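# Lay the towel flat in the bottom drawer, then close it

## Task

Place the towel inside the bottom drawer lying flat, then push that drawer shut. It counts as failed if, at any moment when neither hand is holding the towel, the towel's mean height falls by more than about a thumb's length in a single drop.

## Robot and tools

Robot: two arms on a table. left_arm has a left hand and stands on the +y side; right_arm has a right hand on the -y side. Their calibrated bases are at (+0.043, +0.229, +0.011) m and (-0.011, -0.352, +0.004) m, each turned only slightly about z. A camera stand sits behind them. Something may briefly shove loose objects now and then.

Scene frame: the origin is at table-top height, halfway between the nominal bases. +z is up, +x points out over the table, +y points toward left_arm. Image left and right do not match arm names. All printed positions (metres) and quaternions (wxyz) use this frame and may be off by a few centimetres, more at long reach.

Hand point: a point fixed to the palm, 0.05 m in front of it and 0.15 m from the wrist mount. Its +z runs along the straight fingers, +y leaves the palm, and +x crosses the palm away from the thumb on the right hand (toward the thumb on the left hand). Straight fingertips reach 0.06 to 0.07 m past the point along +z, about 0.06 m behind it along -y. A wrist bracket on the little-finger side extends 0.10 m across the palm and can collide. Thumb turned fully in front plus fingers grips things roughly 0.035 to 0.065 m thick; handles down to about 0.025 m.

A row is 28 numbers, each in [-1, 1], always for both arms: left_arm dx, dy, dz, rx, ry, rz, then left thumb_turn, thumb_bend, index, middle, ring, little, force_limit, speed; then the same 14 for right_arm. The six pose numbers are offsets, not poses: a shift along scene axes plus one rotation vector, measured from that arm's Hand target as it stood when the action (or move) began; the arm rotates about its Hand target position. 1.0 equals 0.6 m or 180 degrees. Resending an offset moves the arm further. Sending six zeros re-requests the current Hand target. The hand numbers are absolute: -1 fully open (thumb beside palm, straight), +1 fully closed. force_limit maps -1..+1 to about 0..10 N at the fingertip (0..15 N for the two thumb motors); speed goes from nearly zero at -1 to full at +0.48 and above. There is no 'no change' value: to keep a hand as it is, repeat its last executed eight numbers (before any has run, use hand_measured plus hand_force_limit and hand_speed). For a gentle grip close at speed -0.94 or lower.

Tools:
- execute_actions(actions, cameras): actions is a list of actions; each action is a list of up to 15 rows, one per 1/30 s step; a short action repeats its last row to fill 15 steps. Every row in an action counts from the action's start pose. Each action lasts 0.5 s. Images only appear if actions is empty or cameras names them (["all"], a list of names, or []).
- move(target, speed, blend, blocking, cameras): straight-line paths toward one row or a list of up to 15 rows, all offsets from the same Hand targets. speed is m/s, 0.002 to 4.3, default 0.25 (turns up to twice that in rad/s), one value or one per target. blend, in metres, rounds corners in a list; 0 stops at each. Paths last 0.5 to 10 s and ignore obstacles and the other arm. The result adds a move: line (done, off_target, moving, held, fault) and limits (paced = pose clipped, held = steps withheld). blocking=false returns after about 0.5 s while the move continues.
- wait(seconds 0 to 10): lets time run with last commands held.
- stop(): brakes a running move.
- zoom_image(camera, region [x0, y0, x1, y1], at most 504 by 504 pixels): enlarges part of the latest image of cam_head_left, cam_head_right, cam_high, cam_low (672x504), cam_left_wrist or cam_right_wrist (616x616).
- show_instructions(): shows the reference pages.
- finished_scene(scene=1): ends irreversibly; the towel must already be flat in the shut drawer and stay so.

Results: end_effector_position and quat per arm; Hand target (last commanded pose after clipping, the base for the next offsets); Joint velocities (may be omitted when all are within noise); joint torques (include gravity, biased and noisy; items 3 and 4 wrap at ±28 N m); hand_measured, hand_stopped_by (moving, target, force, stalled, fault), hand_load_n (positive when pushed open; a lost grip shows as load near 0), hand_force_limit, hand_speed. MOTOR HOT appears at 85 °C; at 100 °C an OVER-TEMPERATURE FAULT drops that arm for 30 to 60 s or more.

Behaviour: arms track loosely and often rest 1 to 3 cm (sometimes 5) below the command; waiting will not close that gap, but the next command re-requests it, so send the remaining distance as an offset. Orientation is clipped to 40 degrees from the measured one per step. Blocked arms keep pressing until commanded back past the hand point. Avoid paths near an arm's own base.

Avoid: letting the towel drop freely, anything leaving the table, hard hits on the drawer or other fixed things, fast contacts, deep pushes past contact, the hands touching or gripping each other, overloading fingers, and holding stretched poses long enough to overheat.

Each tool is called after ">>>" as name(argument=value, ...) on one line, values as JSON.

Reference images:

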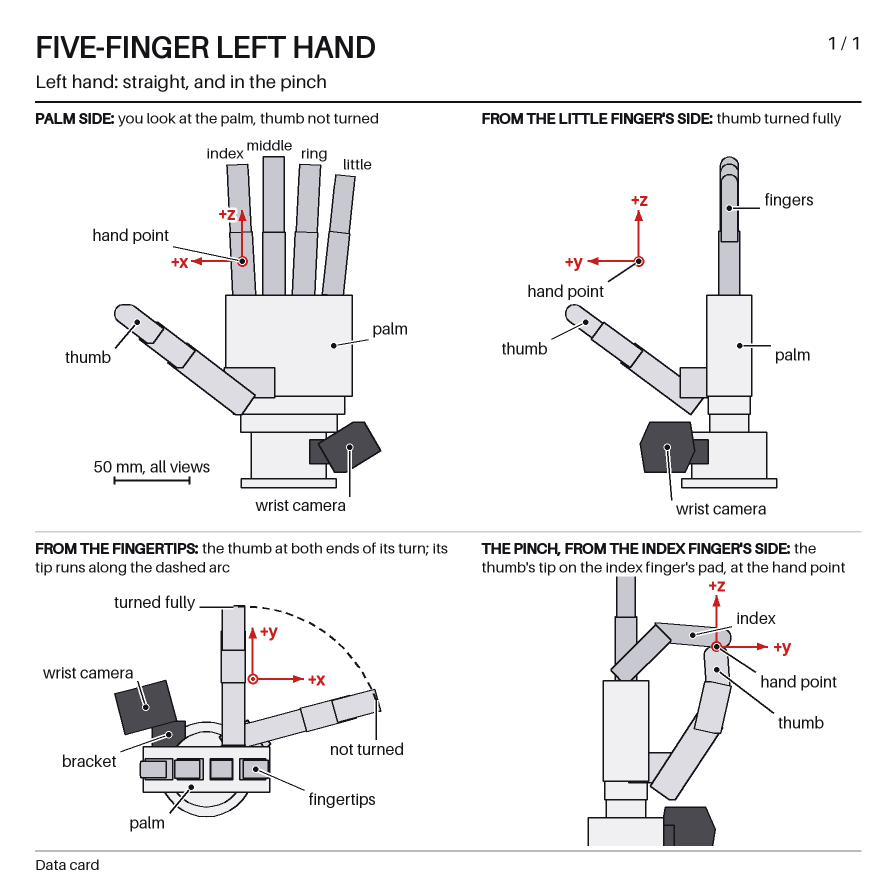

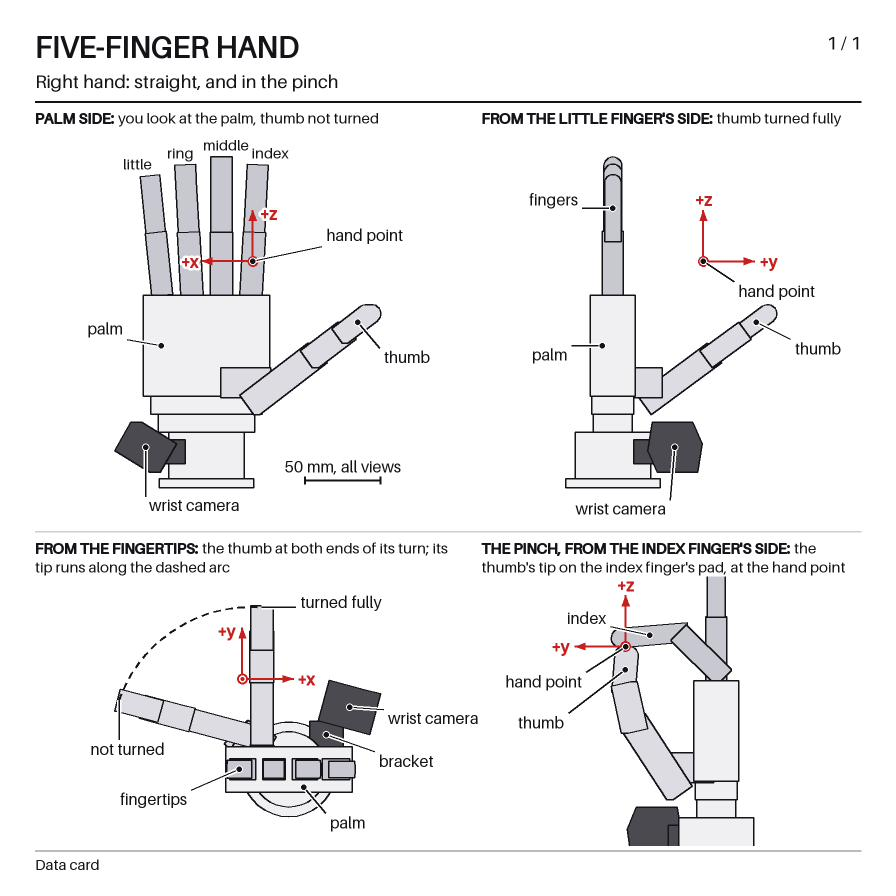

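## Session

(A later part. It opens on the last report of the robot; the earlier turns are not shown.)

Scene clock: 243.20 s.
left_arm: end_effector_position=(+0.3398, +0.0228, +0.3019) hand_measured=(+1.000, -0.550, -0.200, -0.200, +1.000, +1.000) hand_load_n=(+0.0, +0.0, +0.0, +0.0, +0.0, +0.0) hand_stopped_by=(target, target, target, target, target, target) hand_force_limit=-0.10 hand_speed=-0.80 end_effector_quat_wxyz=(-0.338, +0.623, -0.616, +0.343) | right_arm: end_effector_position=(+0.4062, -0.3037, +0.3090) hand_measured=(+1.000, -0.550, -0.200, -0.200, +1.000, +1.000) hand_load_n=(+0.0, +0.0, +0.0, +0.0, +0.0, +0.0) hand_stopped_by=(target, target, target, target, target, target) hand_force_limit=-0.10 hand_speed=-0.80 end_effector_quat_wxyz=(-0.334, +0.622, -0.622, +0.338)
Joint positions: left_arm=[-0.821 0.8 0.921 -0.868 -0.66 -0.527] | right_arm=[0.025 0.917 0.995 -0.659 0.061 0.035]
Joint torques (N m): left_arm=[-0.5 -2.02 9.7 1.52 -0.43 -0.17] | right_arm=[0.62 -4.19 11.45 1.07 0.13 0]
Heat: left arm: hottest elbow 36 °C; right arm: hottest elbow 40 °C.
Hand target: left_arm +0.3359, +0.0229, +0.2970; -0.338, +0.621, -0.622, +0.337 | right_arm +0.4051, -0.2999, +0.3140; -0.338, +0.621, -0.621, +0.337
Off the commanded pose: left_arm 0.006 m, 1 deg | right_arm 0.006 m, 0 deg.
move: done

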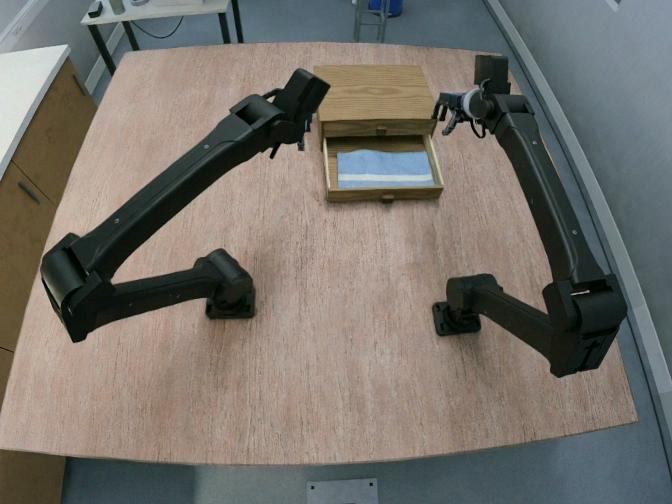

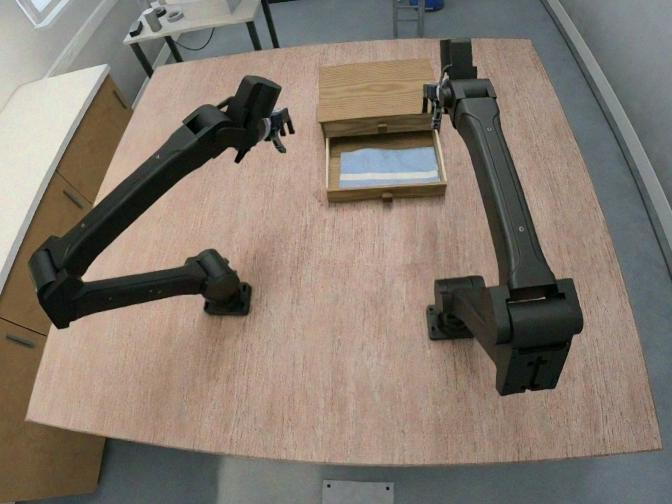

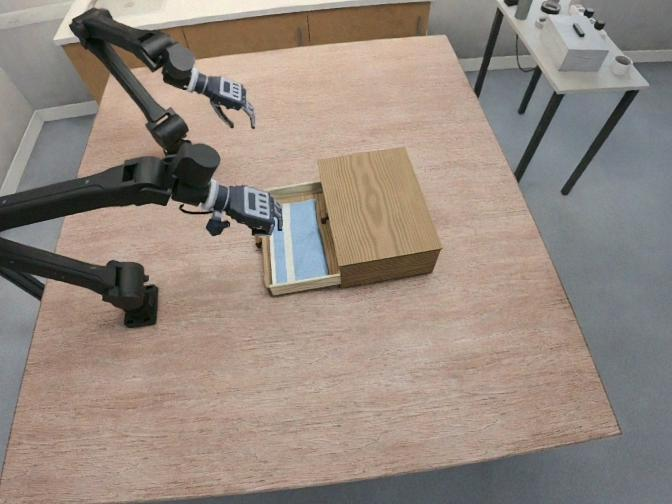

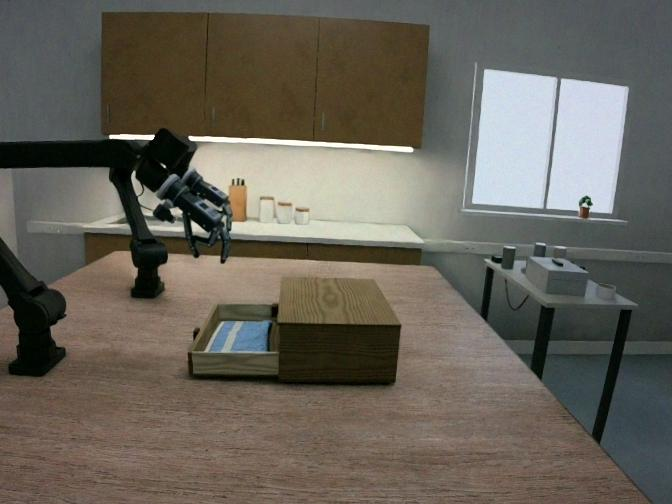

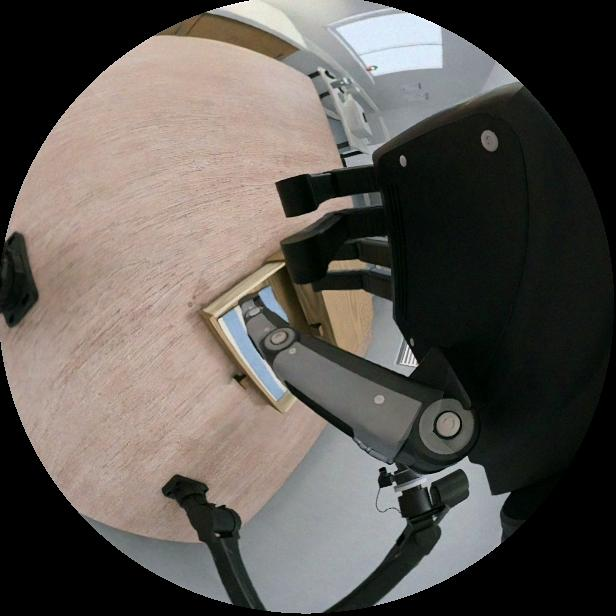

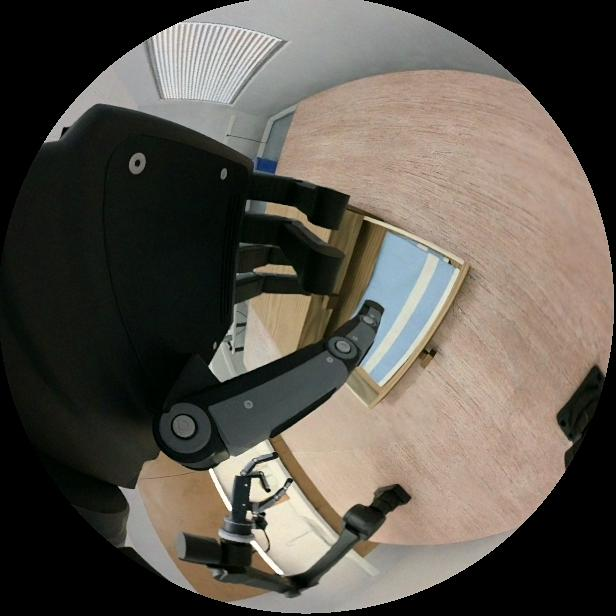

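>>> zoom_image(camera="cam_right_wrist", region=[320, 190, 520, 420])

>>> zoom_image(camera="cam_left_wrist", region=[190, 240, 380, 430])

>>> zoom_image(camera="cam_low", region=[180, 290, 290, 390])

Scaled by 2.191 from the camera's 616x616 image, which has a finer 880x880 frame.

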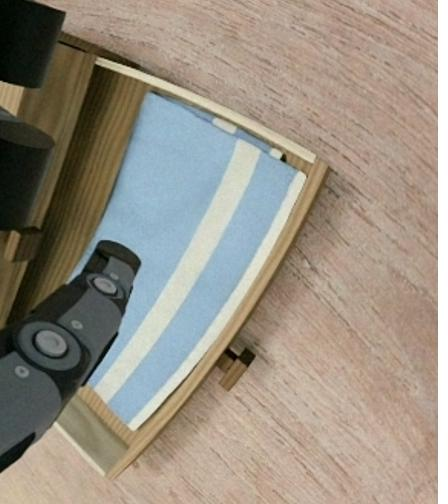

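Scaled by 2.653 from the camera's 616x616 image, which has a finer 880x880 frame.

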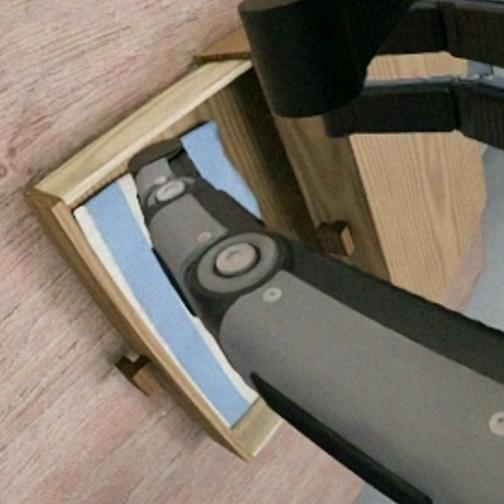

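Scaled by 4.582 from the camera's 672x504 image, which has a finer 960x720 frame.

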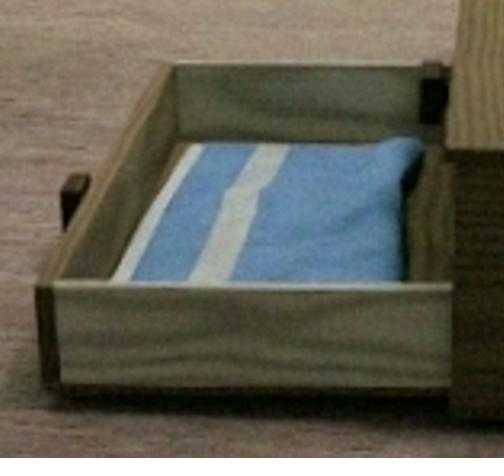

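>>> move(target=[0.19, -0.338, -0.245, 0, 0.15, 0, -1, -1, -1, -1, -1, -1, -0.1, 0.0, -0.208, -0.117, -0.057, 0, 0, 0, 1, -0.2, 0.0, 0.0, 0.0, 0.0, -0.1, 0.0], speed=0.2, cameras=["cam_head_right", "cam_high", "cam_low", "cam_left_wrist"])

>>> zoom_image(camera="cam_low", region=[160, 210, 300, 390])

Scene clock: 252.10 s.
left_arm: end_effector_position=(+0.4336, -0.1681, +0.1274) hand_measured=(-1.000, -1.000, -1.000, -1.000, -1.000, -1.000) hand_load_n=(+0.0, +0.0, +0.0, +0.0, +0.0, +0.0) hand_stopped_by=(target, target, target, target, target, target) hand_force_limit=-0.10 hand_speed=0.00 end_effector_quat_wxyz=(-0.184, +0.674, -0.697, +0.162) | right_arm: end_effector_position=(+0.2829, -0.3687, +0.2813) hand_measured=(+1.000, -0.200, +0.000, +0.000, +0.000, +0.000) hand_load_n=(+0.0, +0.0, +0.0, +0.0, +0.0, +0.0) hand_stopped_by=(target, target, target, target, target, target) hand_force_limit=-0.10 hand_speed=0.00 end_effector_quat_wxyz=(-0.342, +0.618, -0.623, +0.337)
Joint positions: left_arm=[-0.821 1.662 1.357 -0.927 -0.37 -0.718] | right_arm=[-0.328 0.556 0.781 -0.815 -0.243 -0.148]
Joint torques (N m): left_arm=[0.15 -11.93 14.23 0.87 -0.29 -0.32] | right_arm=[-0.32 0.03 10.51 0.94 -0.1 -0.14]
Heat: left arm: hottest elbow 36 °C; right arm: hottest elbow 40 °C.
Hand target: left_arm +0.4499, -0.1799, +0.1500; -0.183, +0.682, -0.684, +0.183 | right_arm +0.2802, -0.3701, +0.2797; -0.338, +0.621, -0.621, +0.337
Off the commanded pose: left_arm 0.030 m, 3 deg | right_arm 0.003 m, 1 deg.
move: off_target (left_arm)
Images, in order (width x height): cam_head_right 672x504, cam_high 672x504, cam_low 672x504, cam_left_wrist 616x616.

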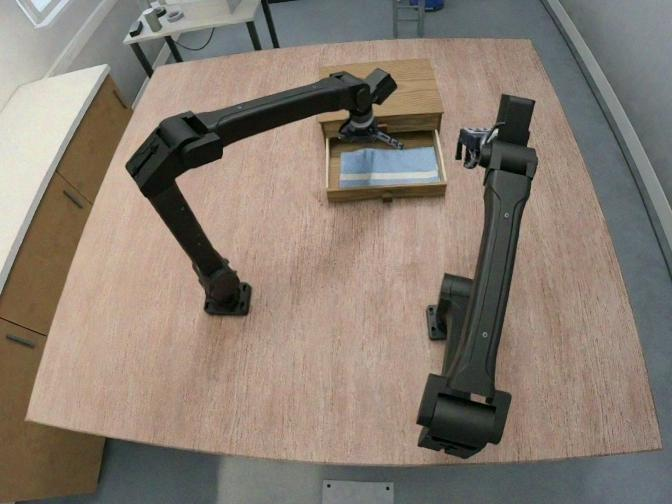

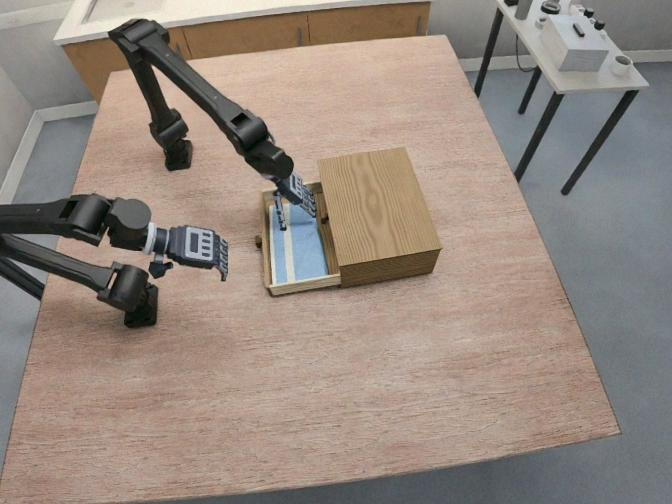

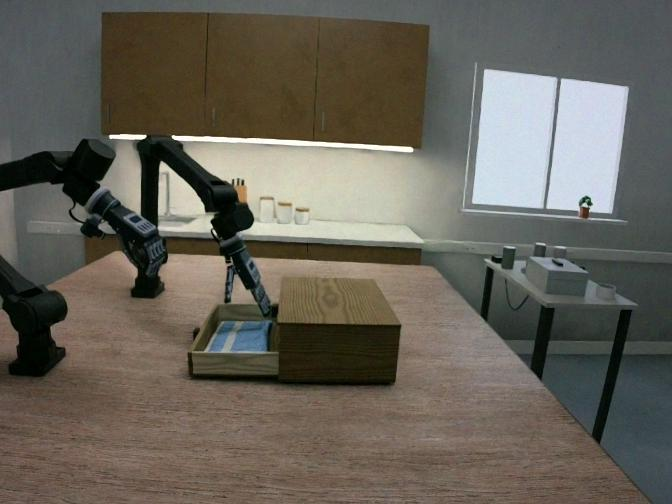

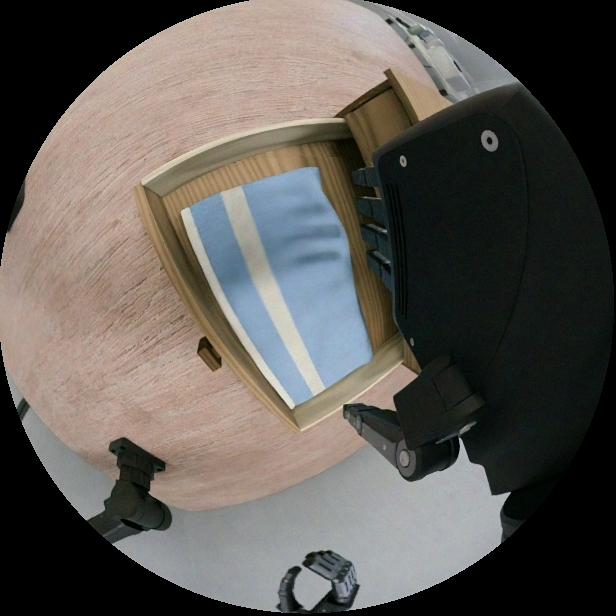

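Scaled by 2.800 from the camera's 672x504 image, which has a finer 960x720 frame.

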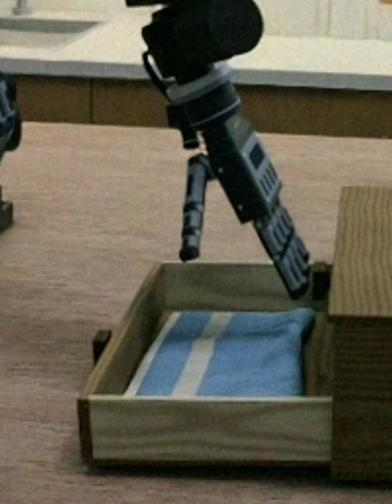

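>>> zoom_image(camera="cam_left_wrist", region=[170, 120, 420, 430])

>>> zoom_image(camera="cam_head_right", region=[310, 100, 460, 220])

Scaled by 1.626 from the camera's 616x616 image, which has a finer 880x880 frame.

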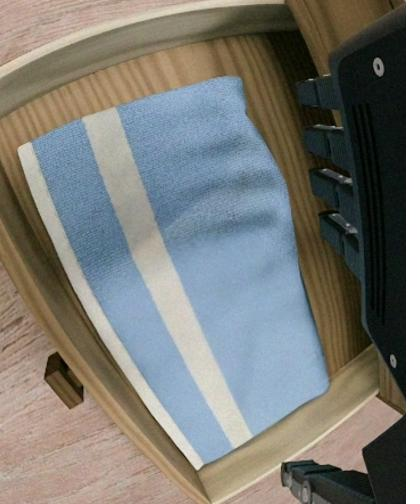

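Scaled by 3.360 from the camera's 672x504 image, which has a finer 960x720 frame.

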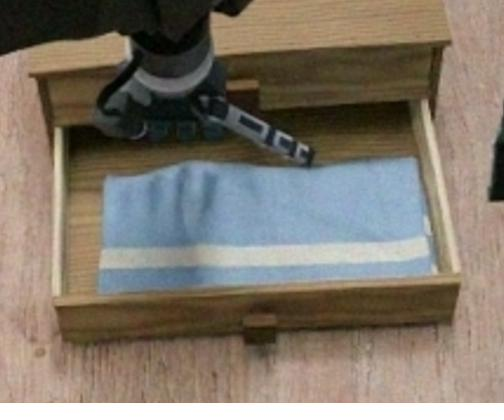

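>>> move(target=[[-0.025, 0.0, -0.10, 0, 0.0, 0, -1, -1, -1, -1, -1, -1, -0.1, 0.0, 0, 0, 0, 0, 0, 0, 1, -0.2, 0.0, 0.0, 0.0, 0.0, -0.1, 0.0], [-0.025, 0.0, -0.13, 0, 0.0, 0, -1, -1, -1, -1, -1, -1, -0.1, 0.0, 0, 0, 0, 0, 0, 0, 1, -0.2, 0.0, 0.0, 0.0, 0.0, -0.1, 0.0]], speed=[0.1, 0.05], blend=0.01, cameras=["cam_head_right", "cam_low", "cam_left_wrist"])

>>> zoom_image(camera="cam_low", region=[160, 210, 300, 390])

>>> zoom_image(camera="cam_left_wrist", region=[170, 120, 420, 430])

Scene clock: 254.43 s.
left_arm: end_effector_position=(+0.4369, -0.1747, +0.0825) hand_measured=(-1.000, -1.000, -1.000, -1.000, -1.000, -1.000) hand_load_n=(+0.0, +0.0, +0.0, +0.0, +0.0, +0.0) hand_stopped_by=(target, target, target, target, target, target) hand_force_limit=-0.10 hand_speed=0.00 end_effector_quat_wxyz=(-0.185, +0.680, -0.686, +0.183) | right_arm: end_effector_position=(+0.2829, -0.3688, +0.2813) hand_measured=(+1.000, -0.200, +0.000, +0.000, +0.000, +0.000) hand_load_n=(+0.0, +0.0, +0.0, +0.0, +0.5, +0.0) hand_stopped_by=(target, target, target, target, target, target) hand_force_limit=-0.10 hand_speed=0.00 end_effector_quat_wxyz=(-0.341, +0.618, -0.623, +0.337)
Joint positions: left_arm=[-0.826 1.695 1.265 -0.763 -0.377 -0.739] | right_arm=[-0.328 0.556 0.781 -0.815 -0.243 -0.149]
Joint torques (N m): left_arm=[-0.67 -10.52 8.21 1.92 -0.32 -0.34] | right_arm=[-0.44 0.26 10.51 1.07 -0.16 -0.19]
Heat: left arm: hottest elbow 36 °C; right arm: hottest elbow 39 °C.
Hand target: left_arm +0.4349, -0.1800, +0.0720; -0.183, +0.682, -0.684, +0.183 | right_arm +0.2802, -0.3702, +0.2797; -0.338, +0.621, -0.621, +0.337
Off the commanded pose: left_arm 0.012 m, 0 deg | right_arm 0.003 m, 1 deg.
move: off_target (left_arm); blend cut to 0.009 m at target 1
Images, in order (width x height): cam_head_right 672x504, cam_low 672x504, cam_left_wrist 616x616.

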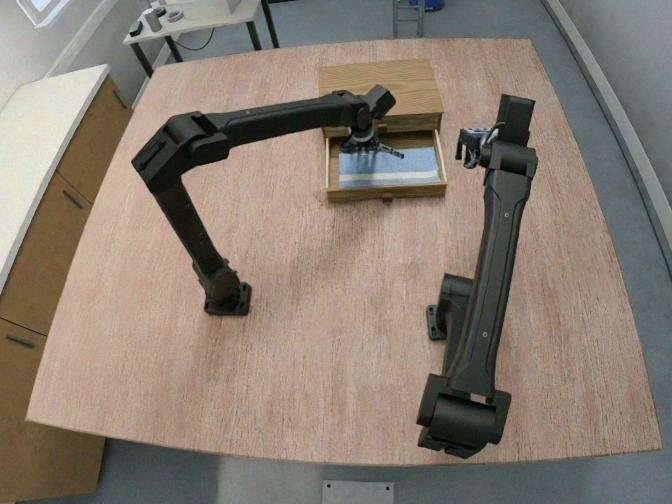

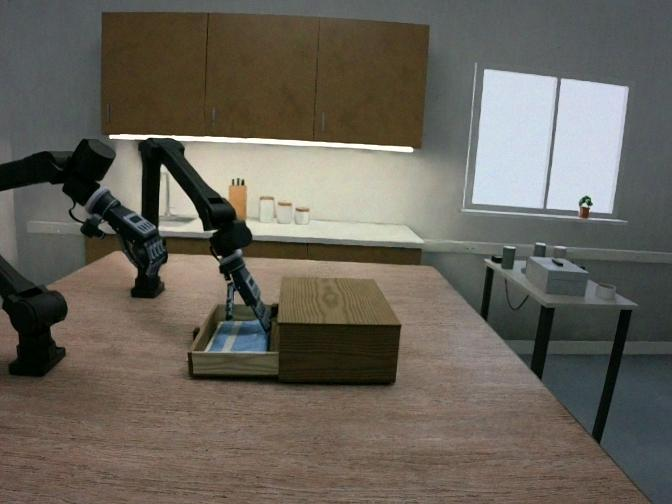

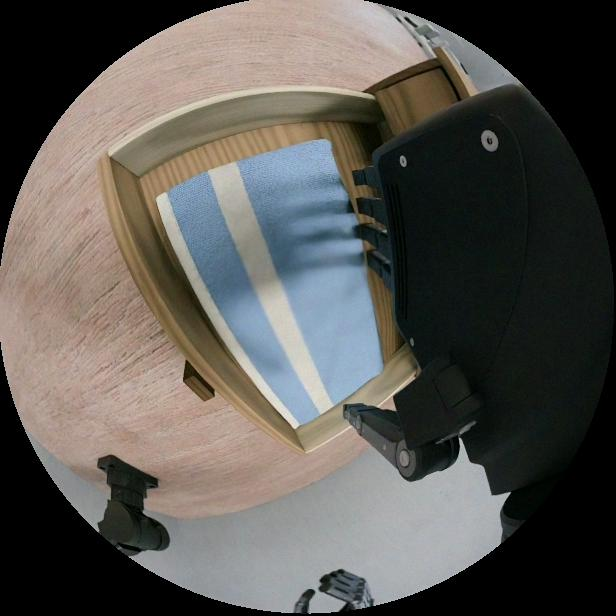

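Scaled by 2.800 from the camera's 672x504 image, which has a finer 960x720 frame.

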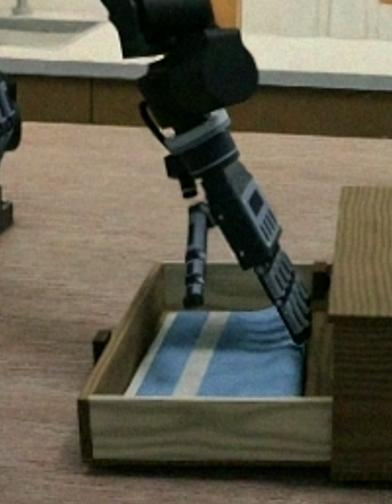

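Scaled by 1.626 from the camera's 616x616 image, which has a finer 880x880 frame.

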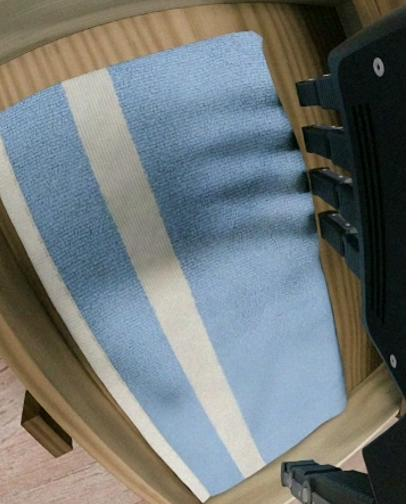

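>>> move(target=[[-0.02, 0.0, 0.05, 0, 0.0, 0, -1, -1, -1, -1, -1, -1, -0.1, 0.0, 0, 0, 0, 0, 0, 0, 1, -0.2, 0.0, 0.0, 0.0, 0.0, -0.1, 0.0], [-0.04, 0.015, 0.03, 0, 0.0, 0, -1, -1, -1, -1, -1, -1, -0.1, 0.0, 0, 0, 0, 0, 0, 0, 1, -0.2, 0.0, 0.0, 0.0, 0.0, -0.1, 0.0], [-0.04, 0.015, -0.01, 0, 0.0, 0, -1, -1, -1, -1, -1, -1, -0.1, 0.0, 0, 0, 0, 0, 0, 0, 1, -0.2, 0.0, 0.0, 0.0, 0.0, -0.1, 0.0]], speed=[0.1, 0.1, 0.06], blend=0.01, cameras=["cam_head_right", "cam_low", "cam_left_wrist"])

>>> zoom_image(camera="cam_low", region=[160, 210, 300, 390])

>>> zoom_image(camera="cam_left_wrist", region=[170, 120, 420, 430])

Scene clock: 256.40 s.
left_arm: end_effector_position=(+0.4137, -0.1674, +0.0697) hand_measured=(-1.000, -1.000, -1.000, -1.000, -1.000, -1.000) hand_load_n=(+0.0, +0.0, +0.0, +0.0, +0.0, +0.0) hand_stopped_by=(target, target, target, target, target, target) hand_force_limit=-0.10 hand_speed=0.00 end_effector_quat_wxyz=(-0.187, +0.679, -0.688, +0.176) | right_arm: end_effector_position=(+0.2829, -0.3688, +0.2813) hand_measured=(+1.000, -0.200, +0.000, +0.000, +0.000, +0.000) hand_load_n=(+0.0, +0.0, +0.0, +0.0, +0.0, +0.0) hand_stopped_by=(target, target, target, target, target, target) hand_force_limit=-0.10 hand_speed=0.00 end_effector_quat_wxyz=(-0.341, +0.618, -0.623, +0.337)
Joint positions: left_arm=[-0.852 1.669 1.198 -0.745 -0.389 -0.763] | right_arm=[-0.328 0.556 0.781 -0.815 -0.243 -0.149]
Joint torques (N m): left_arm=[-0.73 -11.52 7.35 2.14 -0.13 -0.33] | right_arm=[-0.62 0.5 10.55 1.03 -0.13 -0.21]
Heat: left arm: hottest elbow 35 °C; right arm: hottest elbow 39 °C.
Hand target: left_arm +0.4110, -0.1709, +0.0662; -0.183, +0.682, -0.684, +0.183 | right_arm +0.2802, -0.3702, +0.2797; -0.338, +0.621, -0.621, +0.337
Off the commanded pose: left_arm 0.006 m, 1 deg | right_arm 0.003 m, 1 deg.
move: done; blend cut to 0.0096 m at target 1, 0.0096 m at target 2
Images, in order (width x height): cam_head_right 672x504, cam_low 672x504, cam_left_wrist 616x616.

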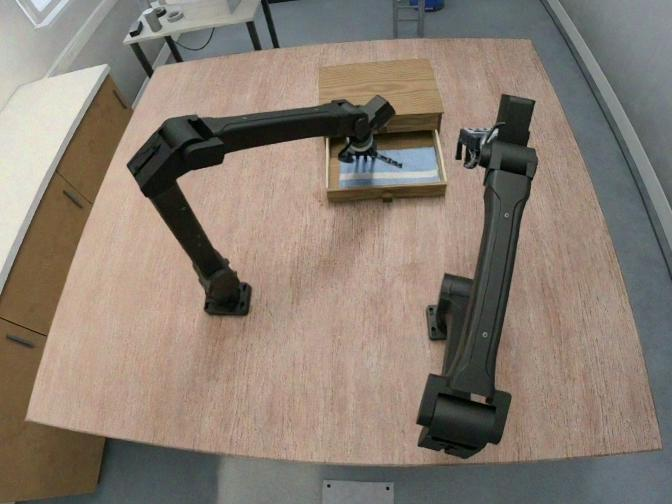

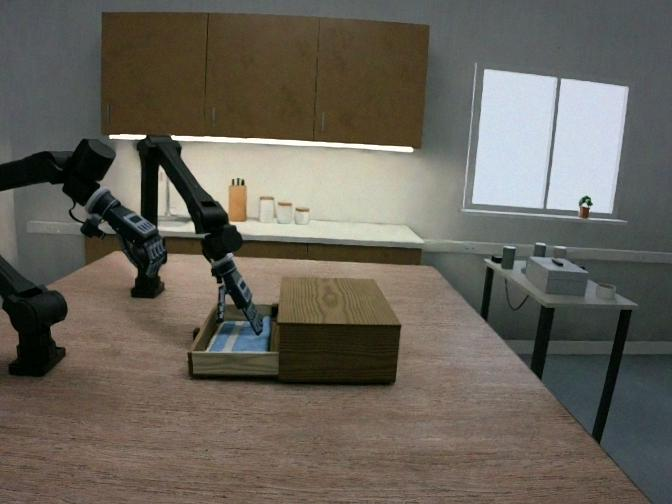

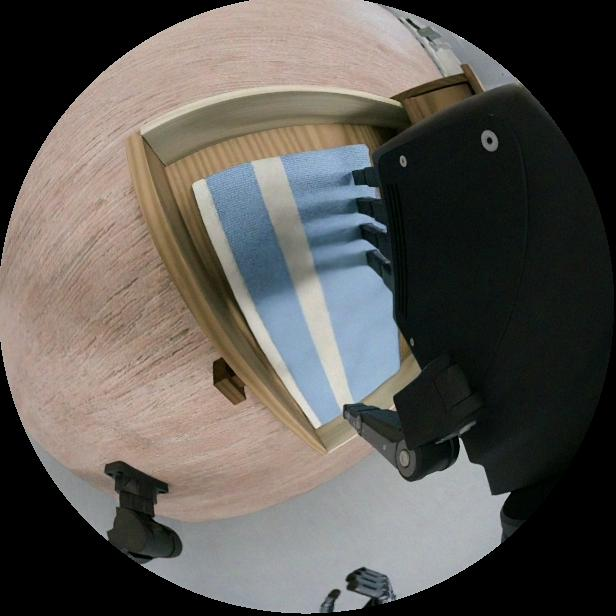

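Scaled by 2.800 from the camera's 672x504 image, which has a finer 960x720 frame.

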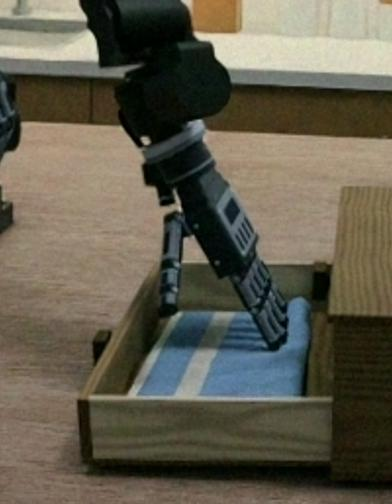

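Scaled by 1.626 from the camera's 616x616 image, which has a finer 880x880 frame.

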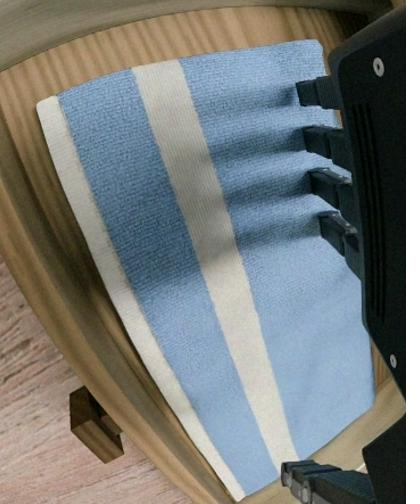

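>>> move(target=[[0.0, 0.0, 0.223, 0, 0.0, 0, -1, -1, -1, -1, -1, -1, -0.1, 0.0, 0, 0, 0, 0, 0, 0, 1, -0.2, 0.0, 0.0, 0.0, 0.0, -0.1, 0.0], [-0.185, 0.7, 0.39, 0, 0.0, 0, -1, -1, -1, -1, -1, -1, -0.1, 0.0, 0.008, 0.225, -0.233, 0, 0.0667, 0, 1, -0.2, 0.0, 0.0, 0.0, 0.0, -0.1, 0.0]], speed=[0.15, 0.25], blend=0.03, cameras=["cam_head_right", "cam_high", "cam_low", "cam_right_wrist"])

>>> zoom_image(camera="cam_low", region=[160, 260, 300, 390])

>>> zoom_image(camera="cam_head_right", region=[310, 100, 460, 220])

Scene clock: 262.57 s.
left_arm: end_effector_position=(+0.2986, +0.2480, +0.2856) hand_measured=(-1.000, -1.000, -1.000, -1.000, -1.000, -1.000) hand_load_n=(+0.0, +0.0, +0.0, +0.0, +0.0, +0.0) hand_stopped_by=(target, target, target, target, target, target) hand_force_limit=-0.10 hand_speed=0.00 end_effector_quat_wxyz=(-0.172, +0.691, -0.680, +0.177) | right_arm: end_effector_position=(+0.2827, -0.2385, +0.1402) hand_measured=(+1.000, -0.200, +0.000, +0.000, +0.000, +0.000) hand_load_n=(+0.0, +0.0, +0.0, +0.0, +0.0, +0.0) hand_stopped_by=(target, target, target, target, target, target) hand_force_limit=-0.10 hand_speed=0.00 end_effector_quat_wxyz=(-0.267, +0.657, -0.651, +0.271)
Joint positions: left_arm=[0.229 0.822 1.046 -1.309 0.115 0.191] | right_arm=[0.359 0.75 0.573 -0.655 0.281 0.282]
Joint torques (N m): left_arm=[-0.15 -1.67 12.53 1.01 0.17 -0.08] | right_arm=[0.09 -0.85 10.22 1.51 0.25 0.12]
Heat: left arm: hottest elbow 35 °C; right arm: hottest elbow 39 °C.
Hand target: left_arm +0.3000, +0.2491, +0.3000; -0.183, +0.682, -0.684, +0.183 | right_arm +0.2851, -0.2352, +0.1400; -0.271, +0.653, -0.653, +0.271
Off the commanded pose: left_arm 0.015 m, 2 deg | right_arm 0.004 m, 1 deg.
move: off_target (left_arm)
Images, in order (width x height): cam_head_right 672x504, cam_high 672x504, cam_low 672x504, cam_right_wrist 616x616.

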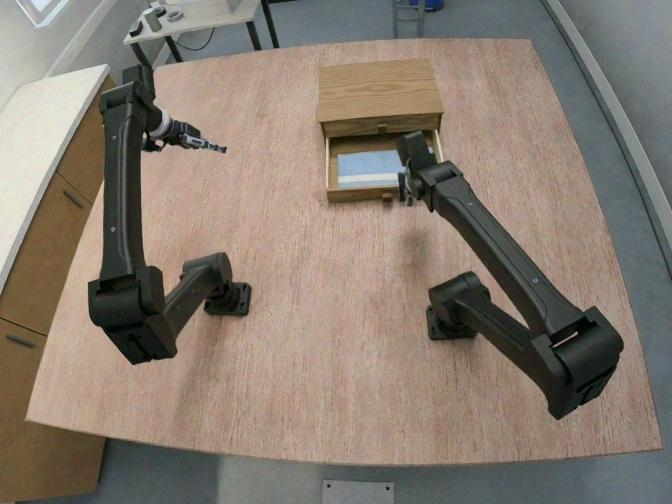

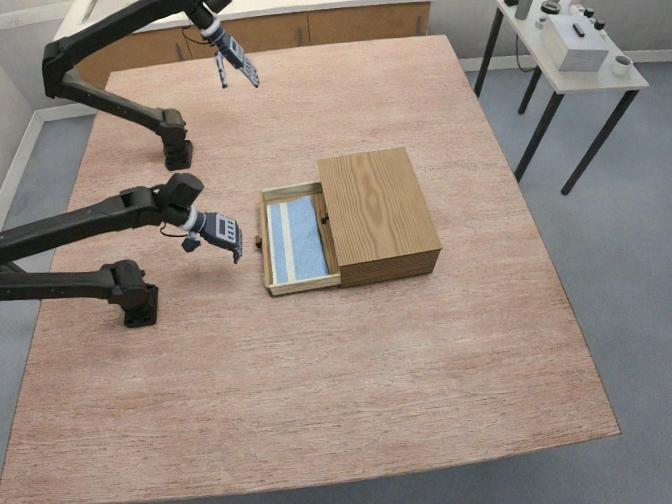

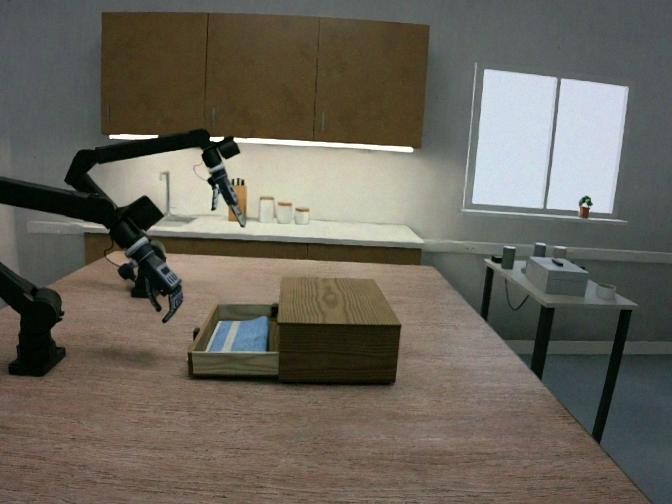

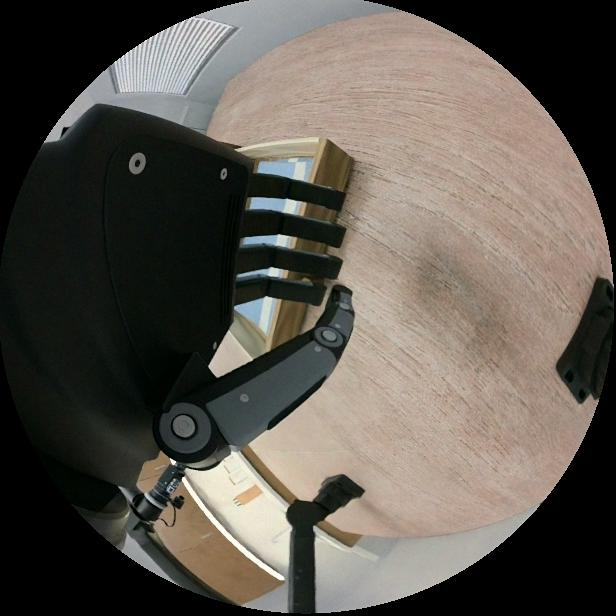

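Scaled by 3.600 from the camera's 672x504 image, which has a finer 960x720 frame.

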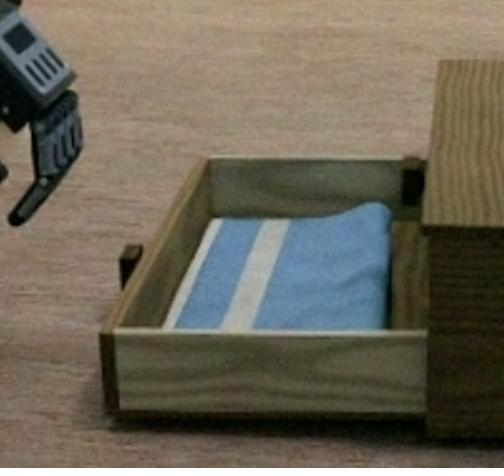

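Scaled by 3.360 from the camera's 672x504 image, which has a finer 960x720 frame.

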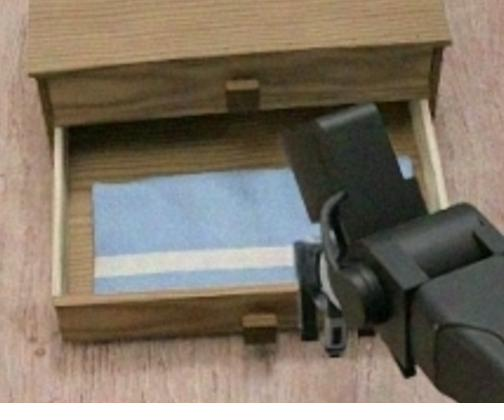

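>>> move(target=[0.0, 0.0, 0.0, 0, 0.0, 0, -1, -1, -1, -1, -1, -1, -0.1, 0.0, -0.005, 0.0, -0.133, 0, 0.0, 0, 1, -0.2, 0.0, 0.0, 0.0, 0.0, -0.1, 0.0], speed=0.12, cameras=["cam_low", "cam_head_right"])

>>> zoom_image(camera="cam_low", region=[130, 260, 270, 390])

>>> zoom_image(camera="cam_head_right", region=[330, 140, 460, 250])

Scene clock: 264.13 s.
left_arm: end_effector_position=(+0.2986, +0.2479, +0.2856) hand_measured=(-1.000, -1.000, -1.000, -1.000, -1.000, -1.000) hand_load_n=(+0.0, -0.5, -0.5, +0.0, +0.0, +0.0) hand_stopped_by=(target, target, target, target, target, target) hand_force_limit=-0.10 hand_speed=0.00 end_effector_quat_wxyz=(-0.172, +0.690, -0.680, +0.177) | right_arm: end_effector_position=(+0.2797, -0.2395, +0.0595) hand_measured=(+1.000, -0.200, +0.000, +0.000, +0.000, +0.000) hand_load_n=(+0.0, +0.0, +0.0, +0.0, +0.0, +0.0) hand_stopped_by=(target, target, target, target, target, target) hand_force_limit=-0.10 hand_speed=0.00 end_effector_quat_wxyz=(-0.266, +0.656, -0.652, +0.272)
Joint positions: left_arm=[0.229 0.822 1.046 -1.309 0.115 0.192] | right_arm=[0.361 0.845 0.389 -0.379 0.285 0.287]
Joint torques (N m): left_arm=[0.15 -1.85 12.51 1.1 0.14 -0.07] | right_arm=[0.5 -1.2 9.55 1.57 0.3 0.14]
Heat: left arm: hottest elbow 35 °C; right arm: hottest elbow 39 °C.
Hand target: left_arm +0.3000, +0.2490, +0.3000; -0.183, +0.682, -0.684, +0.183 | right_arm +0.2820, -0.2352, +0.0601; -0.271, +0.653, -0.653, +0.270
Off the commanded pose: left_arm 0.014 m, 2 deg | right_arm 0.005 m, 1 deg.
move: off_target (left_arm)
Images, in order (width x height): cam_head_right 672x504, cam_low 672x504.

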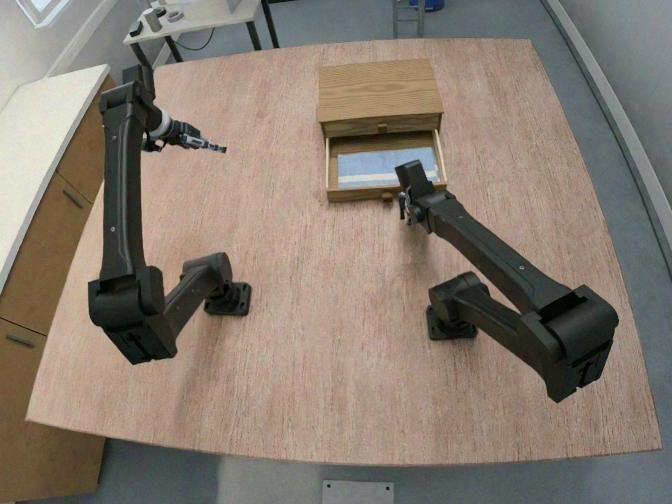

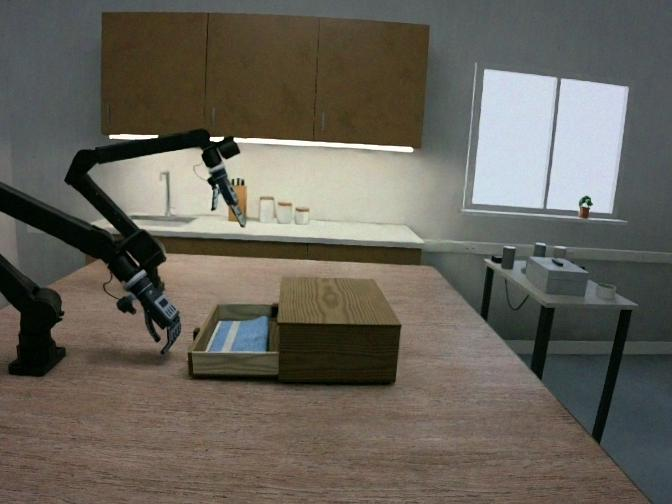

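Scaled by 3.600 from the camera's 672x504 image, which has a finer 960x720 frame.

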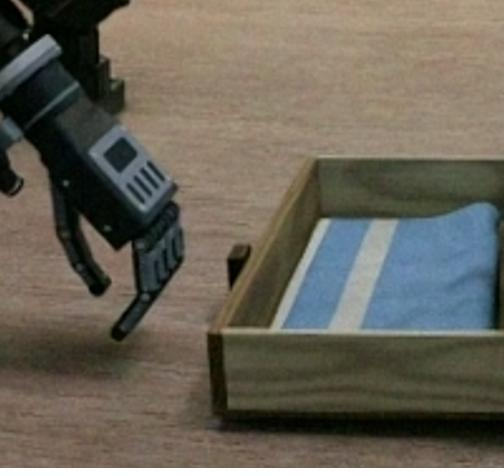

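Scaled by 3.877 from the camera's 672x504 image, which has a finer 960x720 frame.

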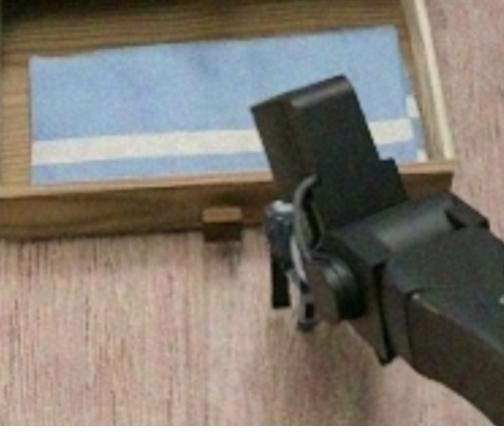

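>>> move(target=[0.0, 0.0, 0.0, 0, 0.0, 0, -1, -1, -1, -1, -1, -1, -0.1, 0.0, 0.1, 0.0, 0.01, 0, 0.0, 0, 1, -0.2, 0.0, 0.0, 0.0, 0.0, -0.1, 0.0], speed=0.07, cameras=["cam_low", "cam_head_right"])

>>> zoom_image(camera="cam_low", region=[150, 260, 290, 390])

>>> zoom_image(camera="cam_head_right", region=[330, 110, 460, 240])

Scene clock: 266.10 s.
left_arm: end_effector_position=(+0.2986, +0.2479, +0.2856) hand_measured=(-1.000, -1.000, -1.000, -1.000, -1.000, -1.000) hand_load_n=(+0.0, +0.0, +0.0, -0.5, +0.0, +0.0) hand_stopped_by=(target, target, target, target, target, target) hand_force_limit=-0.10 hand_speed=0.00 end_effector_quat_wxyz=(-0.172, +0.690, -0.680, +0.177) | right_arm: end_effector_position=(+0.3227, -0.2384, +0.0511) hand_measured=(+1.000, -0.200, +0.000, +0.000, +0.000, +0.000) hand_load_n=(+0.0, +0.0, +0.0, +0.0, +0.0, +0.0) hand_stopped_by=(target, target, target, target, target, target) hand_force_limit=-0.10 hand_speed=0.00 end_effector_quat_wxyz=(-0.257, +0.657, -0.659, +0.261)
Joint positions: left_arm=[0.229 0.822 1.046 -1.309 0.115 0.192] | right_arm=[0.29 1.04 0.471 -0.281 0.229 0.247]
Joint torques (N m): left_arm=[0.26 -1.85 12.48 1.06 0.15 -0.03] | right_arm=[-0.67 -2.67 12.15 1.43 0.13 -0.2]
Heat: left arm: hottest elbow 35 °C; right arm: hottest elbow 39 °C.
Hand target: left_arm +0.3000, +0.2490, +0.3000; -0.183, +0.682, -0.684, +0.183 | right_arm +0.3419, -0.2352, +0.0660; -0.271, +0.653, -0.653, +0.270
Off the commanded pose: left_arm 0.015 m, 2 deg | right_arm 0.025 m, 2 deg.
move: off_target (left_arm, right_arm)
Images, in order (width x height): cam_head_right 672x504, cam_low 672x504.

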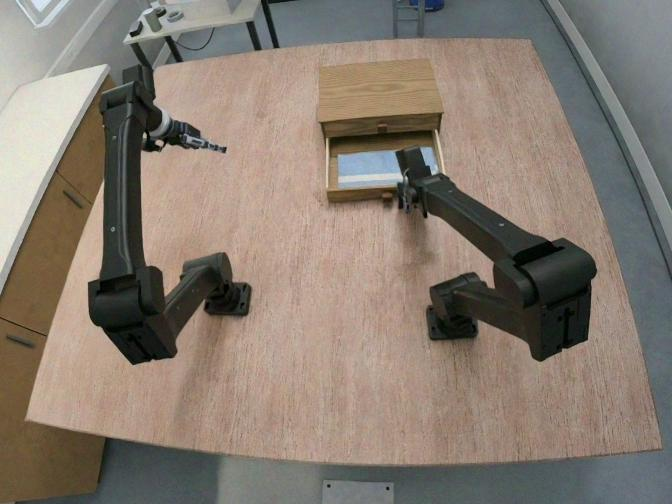

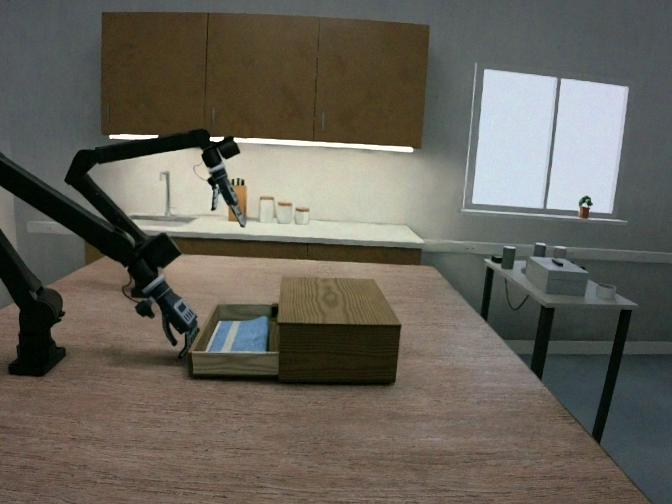

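Scaled by 3.600 from the camera's 672x504 image, which has a finer 960x720 frame.

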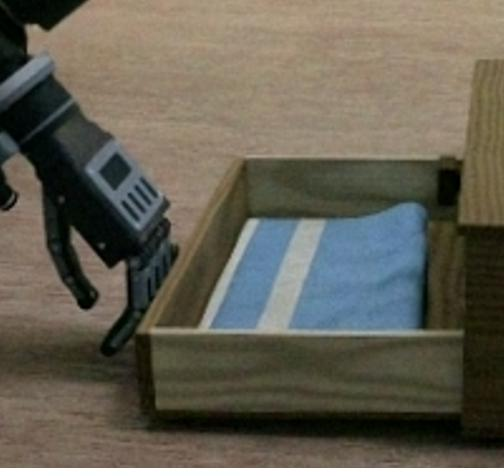

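Scaled by 3.877 from the camera's 672x504 image, which has a finer 960x720 frame.

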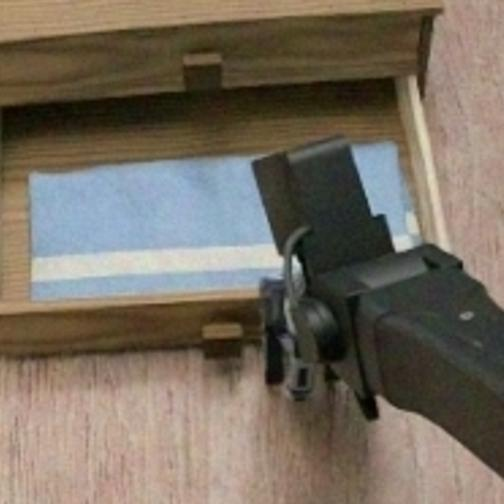

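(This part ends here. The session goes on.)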